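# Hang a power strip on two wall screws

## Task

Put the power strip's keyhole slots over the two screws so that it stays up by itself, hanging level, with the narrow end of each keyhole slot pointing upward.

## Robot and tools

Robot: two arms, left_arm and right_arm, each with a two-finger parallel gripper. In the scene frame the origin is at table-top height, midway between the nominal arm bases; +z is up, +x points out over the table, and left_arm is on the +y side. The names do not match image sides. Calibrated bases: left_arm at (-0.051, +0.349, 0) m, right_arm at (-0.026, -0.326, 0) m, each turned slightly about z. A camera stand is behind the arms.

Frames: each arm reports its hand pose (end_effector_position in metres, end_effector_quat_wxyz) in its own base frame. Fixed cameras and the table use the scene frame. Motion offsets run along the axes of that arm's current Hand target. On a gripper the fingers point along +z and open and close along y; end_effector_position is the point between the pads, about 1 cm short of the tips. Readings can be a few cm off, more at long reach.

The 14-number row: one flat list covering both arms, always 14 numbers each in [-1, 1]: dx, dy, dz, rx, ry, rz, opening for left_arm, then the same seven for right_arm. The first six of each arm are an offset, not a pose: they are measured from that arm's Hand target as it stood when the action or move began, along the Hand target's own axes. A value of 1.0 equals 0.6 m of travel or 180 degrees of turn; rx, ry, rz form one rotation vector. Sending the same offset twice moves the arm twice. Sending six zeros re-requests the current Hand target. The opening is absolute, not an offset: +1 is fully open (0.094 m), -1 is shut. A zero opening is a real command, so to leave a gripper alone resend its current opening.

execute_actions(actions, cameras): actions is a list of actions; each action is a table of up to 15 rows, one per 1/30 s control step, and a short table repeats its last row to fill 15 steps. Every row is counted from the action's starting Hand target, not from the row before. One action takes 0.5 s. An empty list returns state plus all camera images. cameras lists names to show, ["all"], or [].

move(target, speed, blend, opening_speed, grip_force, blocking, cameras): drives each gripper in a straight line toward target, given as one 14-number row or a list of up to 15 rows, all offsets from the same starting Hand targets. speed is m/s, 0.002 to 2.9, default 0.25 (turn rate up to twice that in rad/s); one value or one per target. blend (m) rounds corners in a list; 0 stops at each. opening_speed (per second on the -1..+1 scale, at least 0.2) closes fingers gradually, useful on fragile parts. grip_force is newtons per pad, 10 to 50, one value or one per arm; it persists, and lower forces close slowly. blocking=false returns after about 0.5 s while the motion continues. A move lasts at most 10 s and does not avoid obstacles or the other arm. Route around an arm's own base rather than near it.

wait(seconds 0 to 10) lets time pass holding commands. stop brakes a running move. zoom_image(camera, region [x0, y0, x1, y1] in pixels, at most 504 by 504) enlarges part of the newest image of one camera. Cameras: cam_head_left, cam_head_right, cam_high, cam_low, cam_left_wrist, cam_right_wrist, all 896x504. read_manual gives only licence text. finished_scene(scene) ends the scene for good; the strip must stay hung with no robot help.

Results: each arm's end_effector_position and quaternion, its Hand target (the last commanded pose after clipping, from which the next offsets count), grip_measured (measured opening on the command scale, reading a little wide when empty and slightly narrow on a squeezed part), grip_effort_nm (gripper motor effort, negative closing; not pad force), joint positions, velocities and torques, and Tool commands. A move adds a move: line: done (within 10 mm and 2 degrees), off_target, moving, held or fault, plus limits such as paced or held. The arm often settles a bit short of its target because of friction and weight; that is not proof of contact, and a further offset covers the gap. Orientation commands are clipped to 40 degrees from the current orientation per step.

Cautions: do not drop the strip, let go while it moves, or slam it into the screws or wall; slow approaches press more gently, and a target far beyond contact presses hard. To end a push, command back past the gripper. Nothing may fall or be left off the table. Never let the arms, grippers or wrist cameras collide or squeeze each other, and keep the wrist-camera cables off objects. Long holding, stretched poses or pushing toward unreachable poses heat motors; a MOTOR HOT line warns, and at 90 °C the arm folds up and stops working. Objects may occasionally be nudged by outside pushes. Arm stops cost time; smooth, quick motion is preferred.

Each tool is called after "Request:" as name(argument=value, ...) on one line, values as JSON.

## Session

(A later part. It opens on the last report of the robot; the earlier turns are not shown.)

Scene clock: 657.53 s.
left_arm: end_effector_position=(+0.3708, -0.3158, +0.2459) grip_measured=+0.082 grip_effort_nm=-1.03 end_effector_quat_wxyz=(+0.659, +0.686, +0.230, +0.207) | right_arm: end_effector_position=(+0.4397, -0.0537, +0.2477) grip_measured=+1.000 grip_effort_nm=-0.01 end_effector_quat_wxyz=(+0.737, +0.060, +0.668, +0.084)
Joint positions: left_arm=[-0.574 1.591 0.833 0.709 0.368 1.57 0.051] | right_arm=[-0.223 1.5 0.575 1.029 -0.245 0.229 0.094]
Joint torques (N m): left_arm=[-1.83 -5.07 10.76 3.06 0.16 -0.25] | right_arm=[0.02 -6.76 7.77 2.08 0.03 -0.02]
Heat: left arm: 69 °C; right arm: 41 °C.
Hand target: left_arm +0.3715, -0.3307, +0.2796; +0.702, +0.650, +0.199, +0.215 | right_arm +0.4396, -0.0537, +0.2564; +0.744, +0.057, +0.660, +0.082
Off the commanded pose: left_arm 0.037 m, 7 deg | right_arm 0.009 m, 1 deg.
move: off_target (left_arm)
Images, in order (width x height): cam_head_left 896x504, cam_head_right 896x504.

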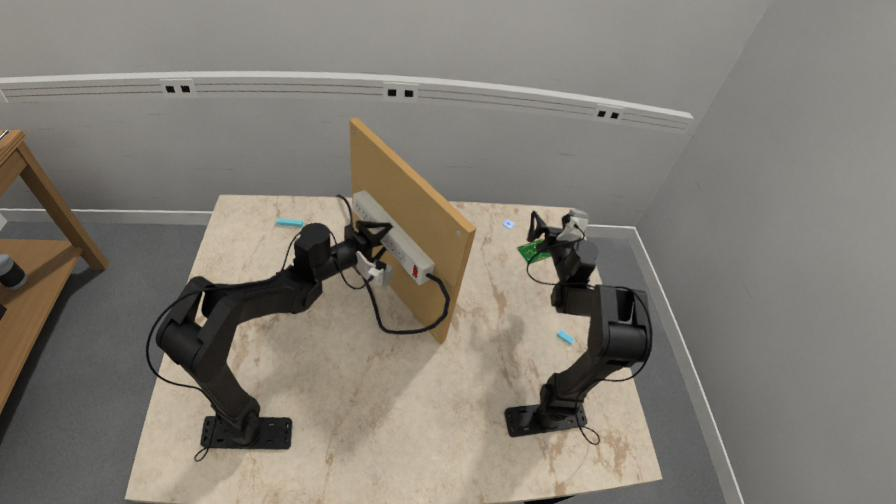

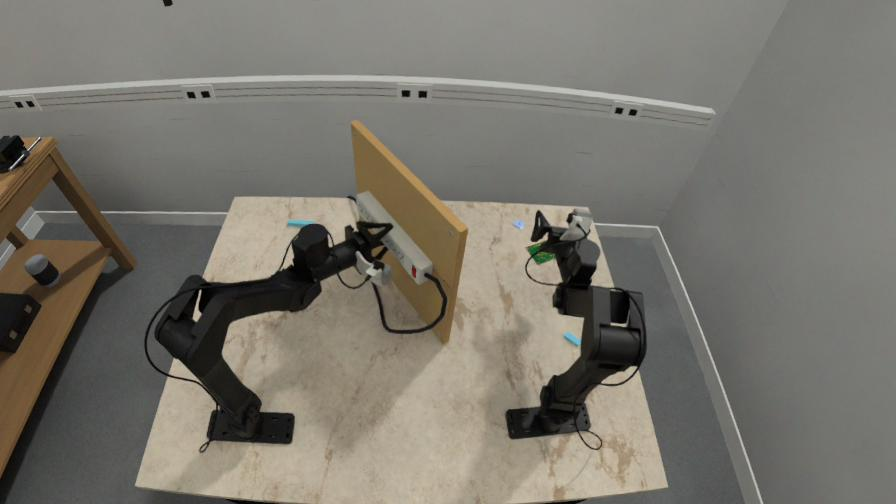

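Request:
move(target=[0,-0.03,-0.006,0,0,0,-1,0,0,0,0,0,0,1], speed=0.05)

Request:
move(target=[0,-0.012,-0.002,0,0,0,-1,0,0,0,0,0,0,1], speed=0.05)

Request:
move(target=[0,-0.012,0,0,0,0,-1,0,0,0,0,0,0,1], speed=0.05)

Scene clock: 662.03 s.
left_arm: end_effector_position=(+0.3713, -0.3166, +0.2440) grip_measured=+0.082 grip_effort_nm=-1.03 end_effector_quat_wxyz=(+0.678, +0.667, +0.223, +0.213) | right_arm: end_effector_position=(+0.4397, -0.0537, +0.2477) grip_measured=+1.000 grip_effort_nm=-0.01 end_effector_quat_wxyz=(+0.737, +0.060, +0.668, +0.084)
Joint positions: left_arm=[-0.574 1.632 0.798 0.845 0.371 1.548 0.051] | right_arm=[-0.223 1.5 0.575 1.029 -0.245 0.229 0.094]
Joint torques (N m): left_arm=[-1.72 -5.01 9.87 2.57 0.12 -0.08] | right_arm=[-0.05 -6.65 7.95 2.04 0.03 -0.04]
Heat: left arm: 69 °C; right arm: 41 °C.
Hand target: left_arm +0.3703, -0.3289, +0.2614; +0.702, +0.650, +0.199, +0.215 | right_arm +0.4396, -0.0537, +0.2564; +0.744, +0.057, +0.660, +0.082
Off the commanded pose: left_arm 0.021 m, 4 deg | right_arm 0.009 m, 1 deg.
move: off_target (left_arm)

Scene clock: 662.90 s.
left_arm: end_effector_position=(+0.3713, -0.3163, +0.2429) grip_measured=+0.082 grip_effort_nm=-1.03 end_effector_quat_wxyz=(+0.682, +0.663, +0.220, +0.216) | right_arm: end_effector_position=(+0.4397, -0.0537, +0.2477) grip_measured=+1.000 grip_effort_nm=-0.01 end_effector_quat_wxyz=(+0.737, +0.060, +0.668, +0.084)
Joint positions: left_arm=[-0.574 1.642 0.788 0.881 0.37 1.548 0.051] | right_arm=[-0.223 1.5 0.575 1.029 -0.245 0.229 0.094]
Joint torques (N m): left_arm=[-1.66 -4.53 9.33 2.52 0.13 -0.06] | right_arm=[-0.03 -6.68 7.94 2.09 -0.02 -0.03]
Heat: left arm: 69 °C; right arm: 41 °C.
Hand target: left_arm +0.3700, -0.3284, +0.2540; +0.701, +0.650, +0.199, +0.215 | right_arm +0.4396, -0.0537, +0.2564; +0.744, +0.057, +0.660, +0.082
Off the commanded pose: left_arm 0.016 m, 4 deg | right_arm 0.009 m, 1 deg.
move: off_target (left_arm)

Scene clock: 663.80 s.
left_arm: end_effector_position=(+0.3709, -0.3159, +0.2421) grip_measured=+0.082 grip_effort_nm=-1.03 end_effector_quat_wxyz=(+0.690, +0.655, +0.217, +0.219) | right_arm: end_effector_position=(+0.4397, -0.0537, +0.2477) grip_measured=+1.000 grip_effort_nm=-0.01 end_effector_quat_wxyz=(+0.737, +0.060, +0.668, +0.084)
Joint positions: left_arm=[-0.573 1.659 0.773 0.937 0.371 1.54 0.051] | right_arm=[-0.223 1.5 0.575 1.029 -0.245 0.229 0.094]
Joint torques (N m): left_arm=[-1.84 -4.15 9.5 2.29 0.11 0] | right_arm=[-0.03 -6.76 7.76 2.05 0.04 0]
Heat: left arm: 69 °C; right arm: 41 °C.
Hand target: left_arm +0.3701, -0.3289, +0.2468; +0.702, +0.650, +0.198, +0.214 | right_arm +0.4396, -0.0537, +0.2564; +0.744, +0.057, +0.660, +0.082
Off the commanded pose: left_arm 0.014 m, 3 deg | right_arm 0.009 m, 1 deg.
move: off_target (left_arm)

Request:
move(target=[0,-0.018,-0.003,0.0,0,0.003,-1,0,0,0,0,0,0,1], speed=0.05)

Request:
move(target=[0,-0.015,-0.002,0.0,0,0,-1,0,0,0,0,0,0,1], speed=0.05)

Request:
move(target=[0,-0.015,-0.002,0,0,0,-1,0,0,0,0,0,0,1], speed=0.05)

Scene clock: 667.10 s.
left_arm: end_effector_position=(+0.3711, -0.3149, +0.2398) grip_measured=+0.082 grip_effort_nm=-1.03 end_effector_quat_wxyz=(+0.696, +0.648, +0.210, +0.226) | right_arm: end_effector_position=(+0.4397, -0.0537, +0.2477) grip_measured=+1.000 grip_effort_nm=-0.01 end_effector_quat_wxyz=(+0.737, +0.060, +0.668, +0.084)
Joint positions: left_arm=[-0.571 1.682 0.757 1.001 0.371 1.544 0.051] | right_arm=[-0.223 1.5 0.575 1.029 -0.245 0.229 0.094]
Joint torques (N m): left_arm=[-1.88 -3.79 8.75 2.14 0.11 0.05] | right_arm=[-0.12 -6.8 7.9 2.05 0.01 -0.01]
Heat: left arm: 68 °C; right arm: 41 °C.
Hand target: left_arm +0.3697, -0.3280, +0.2359; +0.700, +0.651, +0.195, +0.218 | right_arm +0.4396, -0.0537, +0.2564; +0.744, +0.057, +0.660, +0.082
Off the commanded pose: left_arm 0.014 m, 2 deg | right_arm 0.009 m, 1 deg.
move: off_target (left_arm)

Scene clock: 667.83 s.
left_arm: end_effector_position=(+0.3711, -0.3149, +0.2392) grip_measured=+0.082 grip_effort_nm=-1.03 end_effector_quat_wxyz=(+0.701, +0.643, +0.207, +0.228) | right_arm: end_effector_position=(+0.4397, -0.0537, +0.2477) grip_measured=+1.000 grip_effort_nm=-0.01 end_effector_quat_wxyz=(+0.737, +0.060, +0.668, +0.084)
Joint positions: left_arm=[-0.57 1.696 0.75 1.039 0.373 1.539 0.051] | right_arm=[-0.223 1.5 0.575 1.029 -0.245 0.229 0.094]
Joint torques (N m): left_arm=[-1.88 -3.06 7.68 2.17 0.1 0.1] | right_arm=[0.03 -6.72 7.95 2.06 -0.01 -0.03]
Heat: left arm: 68 °C; right arm: 41 °C.
Hand target: left_arm +0.3695, -0.3276, +0.2268; +0.700, +0.651, +0.196, +0.218 | right_arm +0.4396, -0.0537, +0.2564; +0.744, +0.057, +0.660, +0.082
Off the commanded pose: left_arm 0.018 m, 2 deg | right_arm 0.009 m, 1 deg.
move: off_target (left_arm)

Scene clock: 668.60 s.
left_arm: end_effector_position=(+0.3713, -0.3151, +0.2388) grip_measured=+0.082 grip_effort_nm=-1.03 end_effector_quat_wxyz=(+0.709, +0.636, +0.203, +0.230) | right_arm: end_effector_position=(+0.4397, -0.0537, +0.2477) grip_measured=+1.000 grip_effort_nm=-0.01 end_effector_quat_wxyz=(+0.737, +0.060, +0.668, +0.084)
Joint positions: left_arm=[-0.569 1.719 0.744 1.093 0.376 1.533 0.051] | right_arm=[-0.223 1.5 0.575 1.029 -0.245 0.229 0.094]
Joint torques (N m): left_arm=[-1.87 -2.92 6.67 2.03 0.08 0.15] | right_arm=[-0.01 -6.65 7.92 2.07 0 0.03]
Heat: left arm: 68 °C; right arm: 41 °C.
Hand target: left_arm +0.3692, -0.3272, +0.2178; +0.700, +0.651, +0.195, +0.218 | right_arm +0.4396, -0.0537, +0.2564; +0.744, +0.057, +0.660, +0.082
Off the commanded pose: left_arm 0.024 m, 3 deg | right_arm 0.009 m, 1 deg.
move: off_target (left_arm)

Request:
move(target=[0,-0.015,-0.008,0.03,0,0,-1,0,0,0,0,0,0,1], speed=0.05)

Request:
move(target=[0,-0.015,-0.004,0.01,0,0,-1,0,0,0,0,0,0,1], speed=0.05, cameras=["cam_head_right","cam_low"])

Request:
zoom_image(camera="cam_head_right", region=[350, 190, 440, 280])

Request:
zoom_image(camera="cam_low", region=[50, 50, 400, 400])

Scene clock: 673.47 s.
left_arm: end_effector_position=(+0.3713, -0.3147, +0.2380) grip_measured=+0.082 grip_effort_nm=-1.03 end_effector_quat_wxyz=(+0.701, +0.643, +0.205, +0.229) | right_arm: end_effector_position=(+0.4397, -0.0537, +0.2477) grip_measured=+1.000 grip_effort_nm=-0.01 end_effector_quat_wxyz=(+0.737, +0.060, +0.668, +0.084)
Joint positions: left_arm=[-0.568 1.702 0.748 1.049 0.376 1.541 0.051] | right_arm=[-0.223 1.5 0.575 1.029 -0.245 0.229 0.094]
Joint torques (N m): left_arm=[-1.31 -6.26 6.46 0.95 0.16 0.4] | right_arm=[-0.1 -6.69 7.88 2.1 0.03 -0.05]
Heat: left arm: 66 °C; right arm: 41 °C.
Hand target: left_arm +0.3670, -0.3237, +0.2086; +0.669, +0.683, +0.205, +0.208 | right_arm +0.4396, -0.0537, +0.2564; +0.744, +0.057, +0.660, +0.082
Off the commanded pose: left_arm 0.031 m, 6 deg | right_arm 0.009 m, 1 deg.
move: off_target (left_arm)

Scene clock: 674.17 s.
left_arm: end_effector_position=(+0.3713, -0.3146, +0.2376) grip_measured=+0.082 grip_effort_nm=-1.03 end_effector_quat_wxyz=(+0.700, +0.644, +0.206, +0.229) | right_arm: end_effector_position=(+0.4397, -0.0537, +0.2477) grip_measured=+1.000 grip_effort_nm=-0.01 end_effector_quat_wxyz=(+0.737, +0.060, +0.668, +0.084)
Joint positions: left_arm=[-0.568 1.7 0.748 1.043 0.376 1.543 0.051] | right_arm=[-0.223 1.5 0.575 1.029 -0.245 0.229 0.094]
Joint torques (N m): left_arm=[-0.95 -6.52 5.45 0.76 0.21 0.49] | right_arm=[0.01 -6.67 7.84 2.05 0.02 -0.03]
Heat: left arm: 66 °C; right arm: 41 °C.
Hand target: left_arm +0.3657, -0.3215, +0.1996; +0.658, +0.694, +0.209, +0.205 | right_arm +0.4396, -0.0537, +0.2564; +0.744, +0.057, +0.660, +0.082
Off the commanded pose: left_arm 0.039 m, 8 deg | right_arm 0.009 m, 1 deg.
move: off_target (left_arm)
Images, in order (width x height): cam_head_right 896x504, cam_low 896x504.

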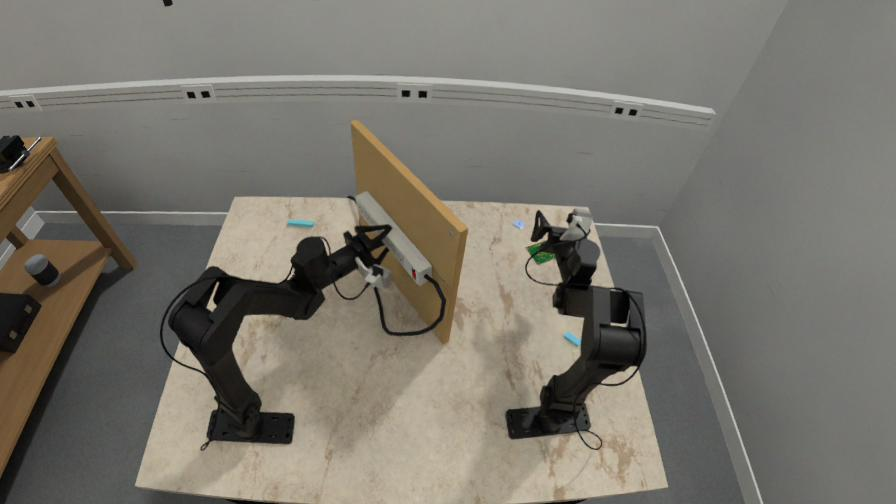

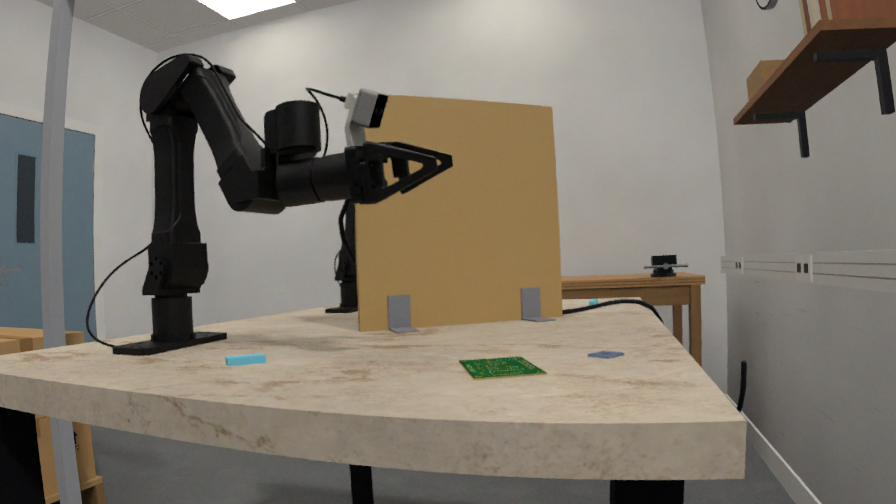

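Scaled by 5.600 from the camera's 896x504 image, which has a finer 1280x720 frame.

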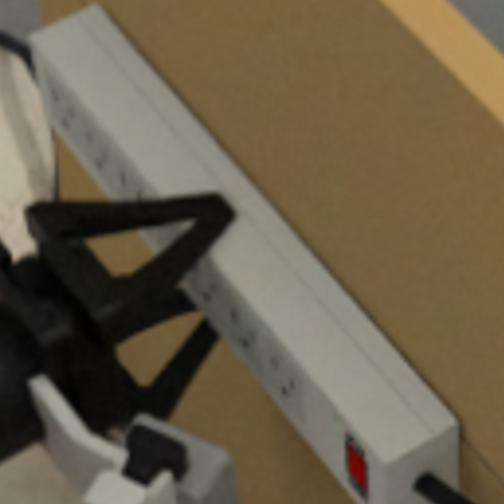

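Scaled by 1.440 from the camera's 896x504 image, which has a finer 1280x720 frame.

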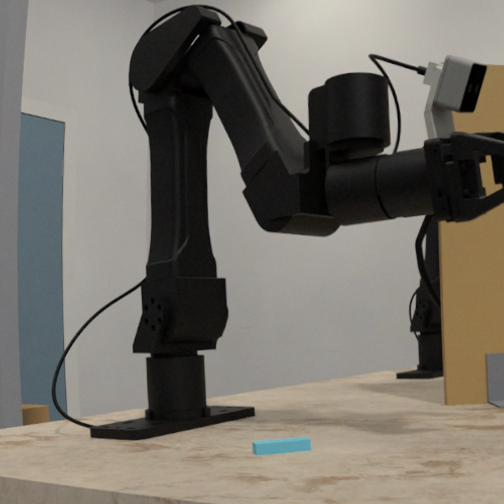

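Request:
move(target=[0,0.02,0.012,0,0,0,-1,0,0,0,0,0,0,1], speed=0.05)

Request:
move(target=[0,-0.01,0.008,0,0,0,-1,0,0,0,0,0,0,1], speed=0.05)

Request:
move(target=[0,-0.025,-0.004,0,0,0,-1,0,0,0,0,0,0,1], speed=0.05)

Scene clock: 679.10 s.
left_arm: end_effector_position=(+0.3717, -0.3165, +0.2280) grip_measured=+0.082 grip_effort_nm=-1.03 end_effector_quat_wxyz=(+0.682, +0.664, +0.209, +0.225) | right_arm: end_effector_position=(+0.4397, -0.0537, +0.2477) grip_measured=+1.000 grip_effort_nm=-0.01 end_effector_quat_wxyz=(+0.737, +0.060, +0.668, +0.084)
Joint positions: left_arm=[-0.571 1.691 0.758 0.967 0.376 1.572 0.051] | right_arm=[-0.223 1.5 0.575 1.029 -0.245 0.229 0.094]
Joint torques (N m): left_arm=[-1.77 -6.39 9.16 0.94 0.09 0.24] | right_arm=[-0.05 -6.82 7.97 2.08 0 -0.02]
Heat: left arm: 63 °C; right arm: 41 °C.
Hand target: left_arm +0.3698, -0.3281, +0.2112; +0.658, +0.694, +0.209, +0.205 | right_arm +0.4396, -0.0537, +0.2564; +0.744, +0.057, +0.660, +0.082
Off the commanded pose: left_arm 0.020 m, 5 deg | right_arm 0.009 m, 1 deg.
move: off_target (left_arm)

Scene clock: 679.80 s.
left_arm: end_effector_position=(+0.3717, -0.3165, +0.2280) grip_measured=+0.082 grip_effort_nm=-1.03 end_effector_quat_wxyz=(+0.682, +0.664, +0.209, +0.225) | right_arm: end_effector_position=(+0.4397, -0.0537, +0.2477) grip_measured=+1.000 grip_effort_nm=-0.01 end_effector_quat_wxyz=(+0.737, +0.060, +0.668, +0.084)
Joint positions: left_arm=[-0.571 1.691 0.758 0.967 0.376 1.572 0.051] | right_arm=[-0.223 1.5 0.575 1.029 -0.245 0.229 0.094]
Joint torques (N m): left_arm=[-2.24 -4.14 9.47 1.15 0.04 0.25] | right_arm=[0.02 -6.69 7.98 2.08 0.02 0]
Heat: left arm: 63 °C; right arm: 41 °C.
Hand target: left_arm +0.3724, -0.3318, +0.2049; +0.658, +0.694, +0.209, +0.205 | right_arm +0.4396, -0.0537, +0.2564; +0.744, +0.057, +0.660, +0.082
Off the commanded pose: left_arm 0.028 m, 5 deg | right_arm 0.009 m, 1 deg.
move: off_target (left_arm)

Scene clock: 680.73 s.
left_arm: end_effector_position=(+0.3712, -0.3164, +0.2277) grip_measured=+0.082 grip_effort_nm=-1.03 end_effector_quat_wxyz=(+0.691, +0.655, +0.204, +0.228) | right_arm: end_effector_position=(+0.4397, -0.0537, +0.2477) grip_measured=+1.000 grip_effort_nm=-0.01 end_effector_quat_wxyz=(+0.737, +0.060, +0.668, +0.084)
Joint positions: left_arm=[-0.571 1.711 0.746 1.028 0.378 1.564 0.051] | right_arm=[-0.223 1.5 0.575 1.029 -0.245 0.229 0.094]
Joint torques (N m): left_arm=[-1.78 -3.41 7.01 1.2 0.08 0.33] | right_arm=[0.09 -6.69 7.86 2.09 -0.02 -0.02]
Heat: left arm: 63 °C; right arm: 41 °C.
Hand target: left_arm +0.3708, -0.3291, +0.1903; +0.658, +0.693, +0.209, +0.205 | right_arm +0.4396, -0.0537, +0.2564; +0.744, +0.057, +0.660, +0.082
Off the commanded pose: left_arm 0.040 m, 6 deg | right_arm 0.009 m, 1 deg.
move: off_target (left_arm)

Request:
move(target=[0,0.03,-0.006,0,0,0,-1,0,0,0,0,0,0,1], speed=0.05, cameras=["cam_head_right","cam_head_left"])

Request:
zoom_image(camera="cam_head_right", region=[350, 190, 440, 280])

Request:
zoom_image(camera="cam_head_left", region=[350, 190, 440, 280])

Scene clock: 684.83 s.
left_arm: end_effector_position=(+0.3715, -0.3162, +0.2277) grip_measured=+0.082 grip_effort_nm=-1.03 end_effector_quat_wxyz=(+0.685, +0.661, +0.208, +0.226) | right_arm: end_effector_position=(+0.4397, -0.0537, +0.2477) grip_measured=+1.000 grip_effort_nm=-0.01 end_effector_quat_wxyz=(+0.737, +0.060, +0.668, +0.084)
Joint positions: left_arm=[-0.571 1.697 0.753 0.988 0.376 1.569 0.051] | right_arm=[-0.223 1.5 0.575 1.029 -0.245 0.229 0.094]
Joint torques (N m): left_arm=[-1.62 -6.57 8.57 0.88 0.11 0.27] | right_arm=[-0.06 -6.63 7.88 2.04 0 -0.02]
Heat: left arm: 61 °C; right arm: 41 °C.
Hand target: left_arm +0.3691, -0.3269, +0.2083; +0.658, +0.694, +0.209, +0.205 | right_arm +0.4396, -0.0537, +0.2564; +0.744, +0.057, +0.660, +0.082
Off the commanded pose: left_arm 0.022 m, 5 deg | right_arm 0.009 m, 1 deg.
move: off_target (left_arm)
Images, in order (width x height): cam_head_left 896x504, cam_head_right 896x504.

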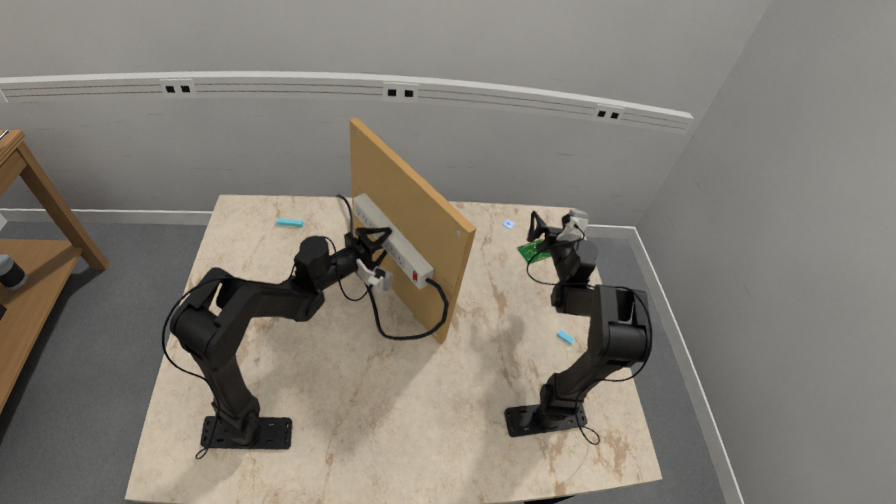

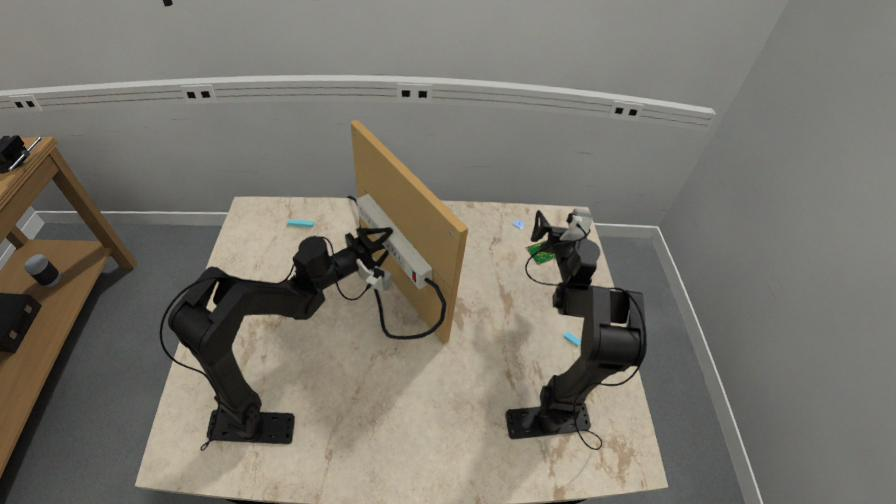

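Scaled by 5.600 from the camera's 896x504 image, which has a finer 1280x720 frame.

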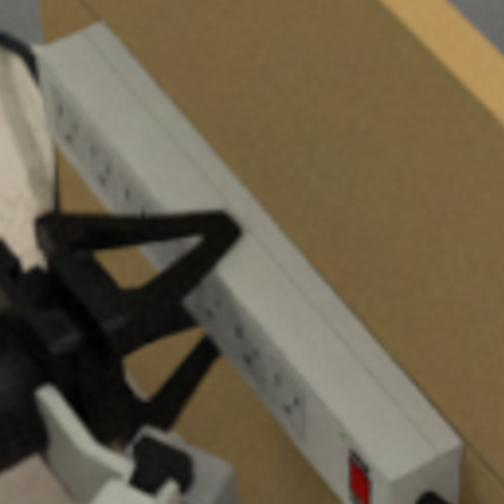

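Scaled by 5.600 from the camera's 896x504 image, which has a finer 1280x720 frame.

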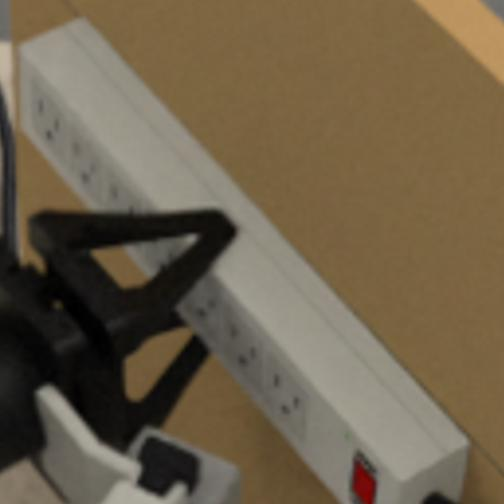

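Request:
move(target=[0,0.01,0,0,0,0,0.4,0,0,0,0,0,0,1], opening_speed=0.4, speed=0.05, cameras=["cam_head_right"])

Request:
zoom_image(camera="cam_head_right", region=[350, 190, 440, 280])

Scene clock: 690.67 s.
left_arm: end_effector_position=(+0.3720, -0.3193, +0.2206) grip_measured=+0.398 grip_effort_nm=0.09 end_effector_quat_wxyz=(+0.667, +0.680, +0.209, +0.222) | right_arm: end_effector_position=(+0.4397, -0.0537, +0.2477) grip_measured=+1.000 grip_effort_nm=-0.01 end_effector_quat_wxyz=(+0.737, +0.060, +0.668, +0.084)
Joint positions: left_arm=[-0.576 1.686 0.774 0.899 0.376 1.599 0.066] | right_arm=[-0.223 1.5 0.575 1.029 -0.245 0.229 0.094]
Joint torques (N m): left_arm=[-1.33 -6.83 8.59 1.4 0.09 0.01] | right_arm=[-0.01 -6.65 7.91 2.04 0 -0.02]
Heat: left arm: 60 °C; right arm: 41 °C.
Hand target: left_arm +0.3693, -0.3272, +0.2142; +0.658, +0.694, +0.209, +0.205 | right_arm +0.4396, -0.0537, +0.2564; +0.744, +0.057, +0.660, +0.082
Off the commanded pose: left_arm 0.011 m, 3 deg | right_arm 0.009 m, 1 deg.
move: off_target (left_arm)
Images, in order (width x height): cam_head_right 896x504.

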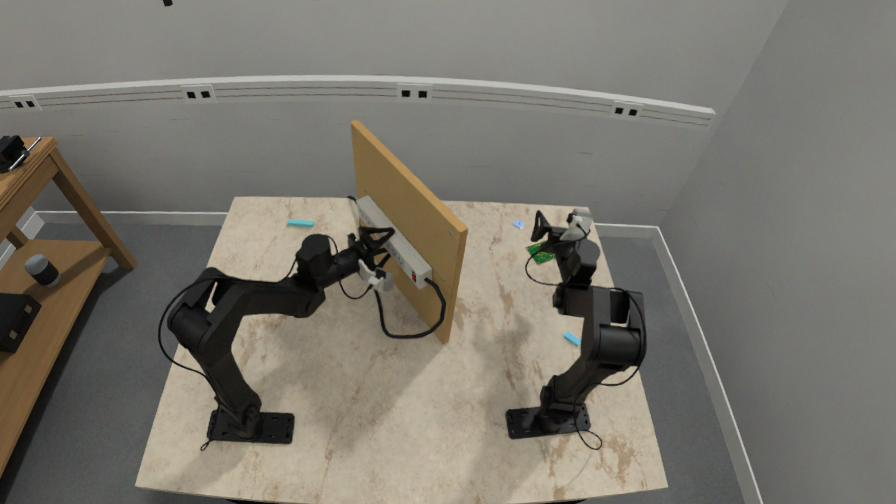

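Scaled by 5.600 from the camera's 896x504 image, which has a finer 1280x720 frame.

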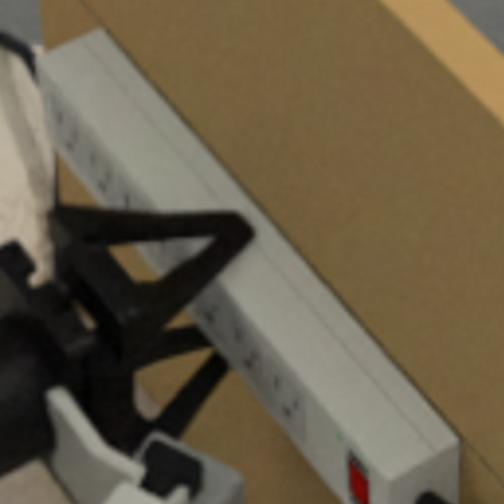

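Request:
move(target=[0,0.008,-0.01,0,0,0,0.8,0,0,0,0,0,0,1], opening_speed=0.6, speed=0.05)

Request:
move(target=[0,0.01,-0.2,0,0,0,0.8,0,0,0,0,0,0,1], speed=0.08, cameras=["cam_head_right"])

Request:
zoom_image(camera="cam_head_right", region=[350, 190, 440, 280])

Scene clock: 694.33 s.
left_arm: end_effector_position=(+0.3698, -0.3200, +0.2120) grip_measured=+0.798 grip_effort_nm=0.09 end_effector_quat_wxyz=(+0.656, +0.693, +0.214, +0.210) | right_arm: end_effector_position=(+0.4397, -0.0537, +0.2477) grip_measured=+1.000 grip_effort_nm=-0.01 end_effector_quat_wxyz=(+0.737, +0.060, +0.668, +0.084)
Joint positions: left_arm=[-0.576 1.681 0.774 0.853 0.385 1.601 0.084] | right_arm=[-0.223 1.5 0.575 1.029 -0.245 0.229 0.094]
Joint torques (N m): left_arm=[-0.59 -9.09 7.75 1.63 0.08 -0.02] | right_arm=[-0.03 -6.61 8.05 2.09 0 -0.07]
Heat: left arm: 60 °C; right arm: 41 °C.
Hand target: left_arm +0.3660, -0.3225, +0.2192; +0.658, +0.694, +0.209, +0.205 | right_arm +0.4396, -0.0537, +0.2564; +0.744, +0.057, +0.660, +0.082
Off the commanded pose: left_arm 0.009 m, 1 deg | right_arm 0.009 m, 1 deg.
move: done

Scene clock: 696.53 s.
left_arm: end_effector_position=(+0.3023, -0.2260, +0.2388) grip_measured=+0.798 grip_effort_nm=0.10 end_effector_quat_wxyz=(+0.664, +0.687, +0.202, +0.214) | right_arm: end_effector_position=(+0.4397, -0.0537, +0.2477) grip_measured=+1.000 grip_effort_nm=-0.01 end_effector_quat_wxyz=(+0.737, +0.060, +0.668, +0.084)
Joint positions: left_arm=[-0.37 1.19 0.463 0.694 0.604 1.615 0.084] | right_arm=[-0.223 1.5 0.575 1.029 -0.245 0.229 0.094]
Joint torques (N m): left_arm=[0.55 -4.42 6.27 1.59 0.05 -0.01] | right_arm=[-0.03 -6.72 7.82 2.04 0.02 -0.03]
Heat: left arm: 60 °C; right arm: 41 °C.
Hand target: left_arm +0.2990, -0.2234, +0.2314; +0.658, +0.693, +0.209, +0.205 | right_arm +0.4396, -0.0537, +0.2564; +0.744, +0.057, +0.660, +0.082
Off the commanded pose: left_arm 0.009 m, 2 deg | right_arm 0.009 m, 1 deg.
move: done
Images, in order (width x height): cam_head_right 896x504.

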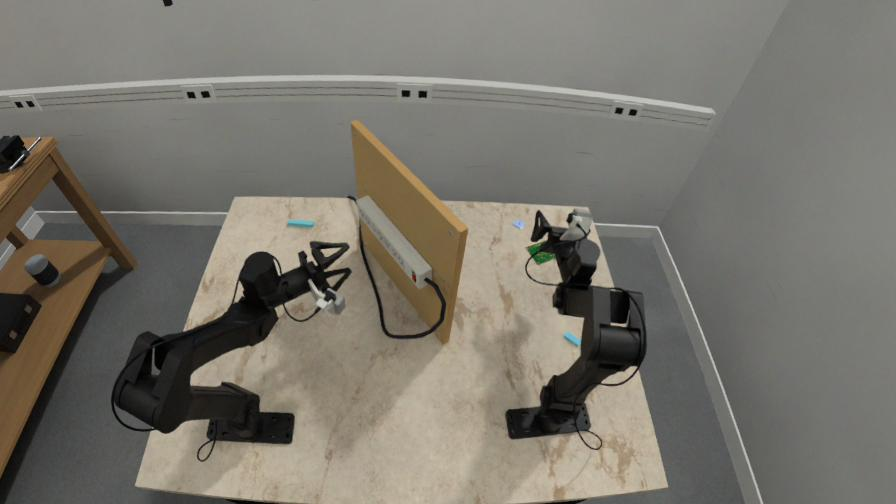

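Scaled by 5.600 from the camera's 896x504 image, which has a finer 1280x720 frame.

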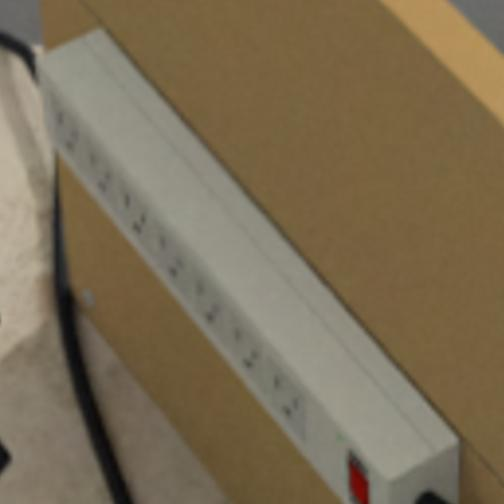

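It hangs.

Request:
finished_scene(scene=1)

The scene is finished: the task was done.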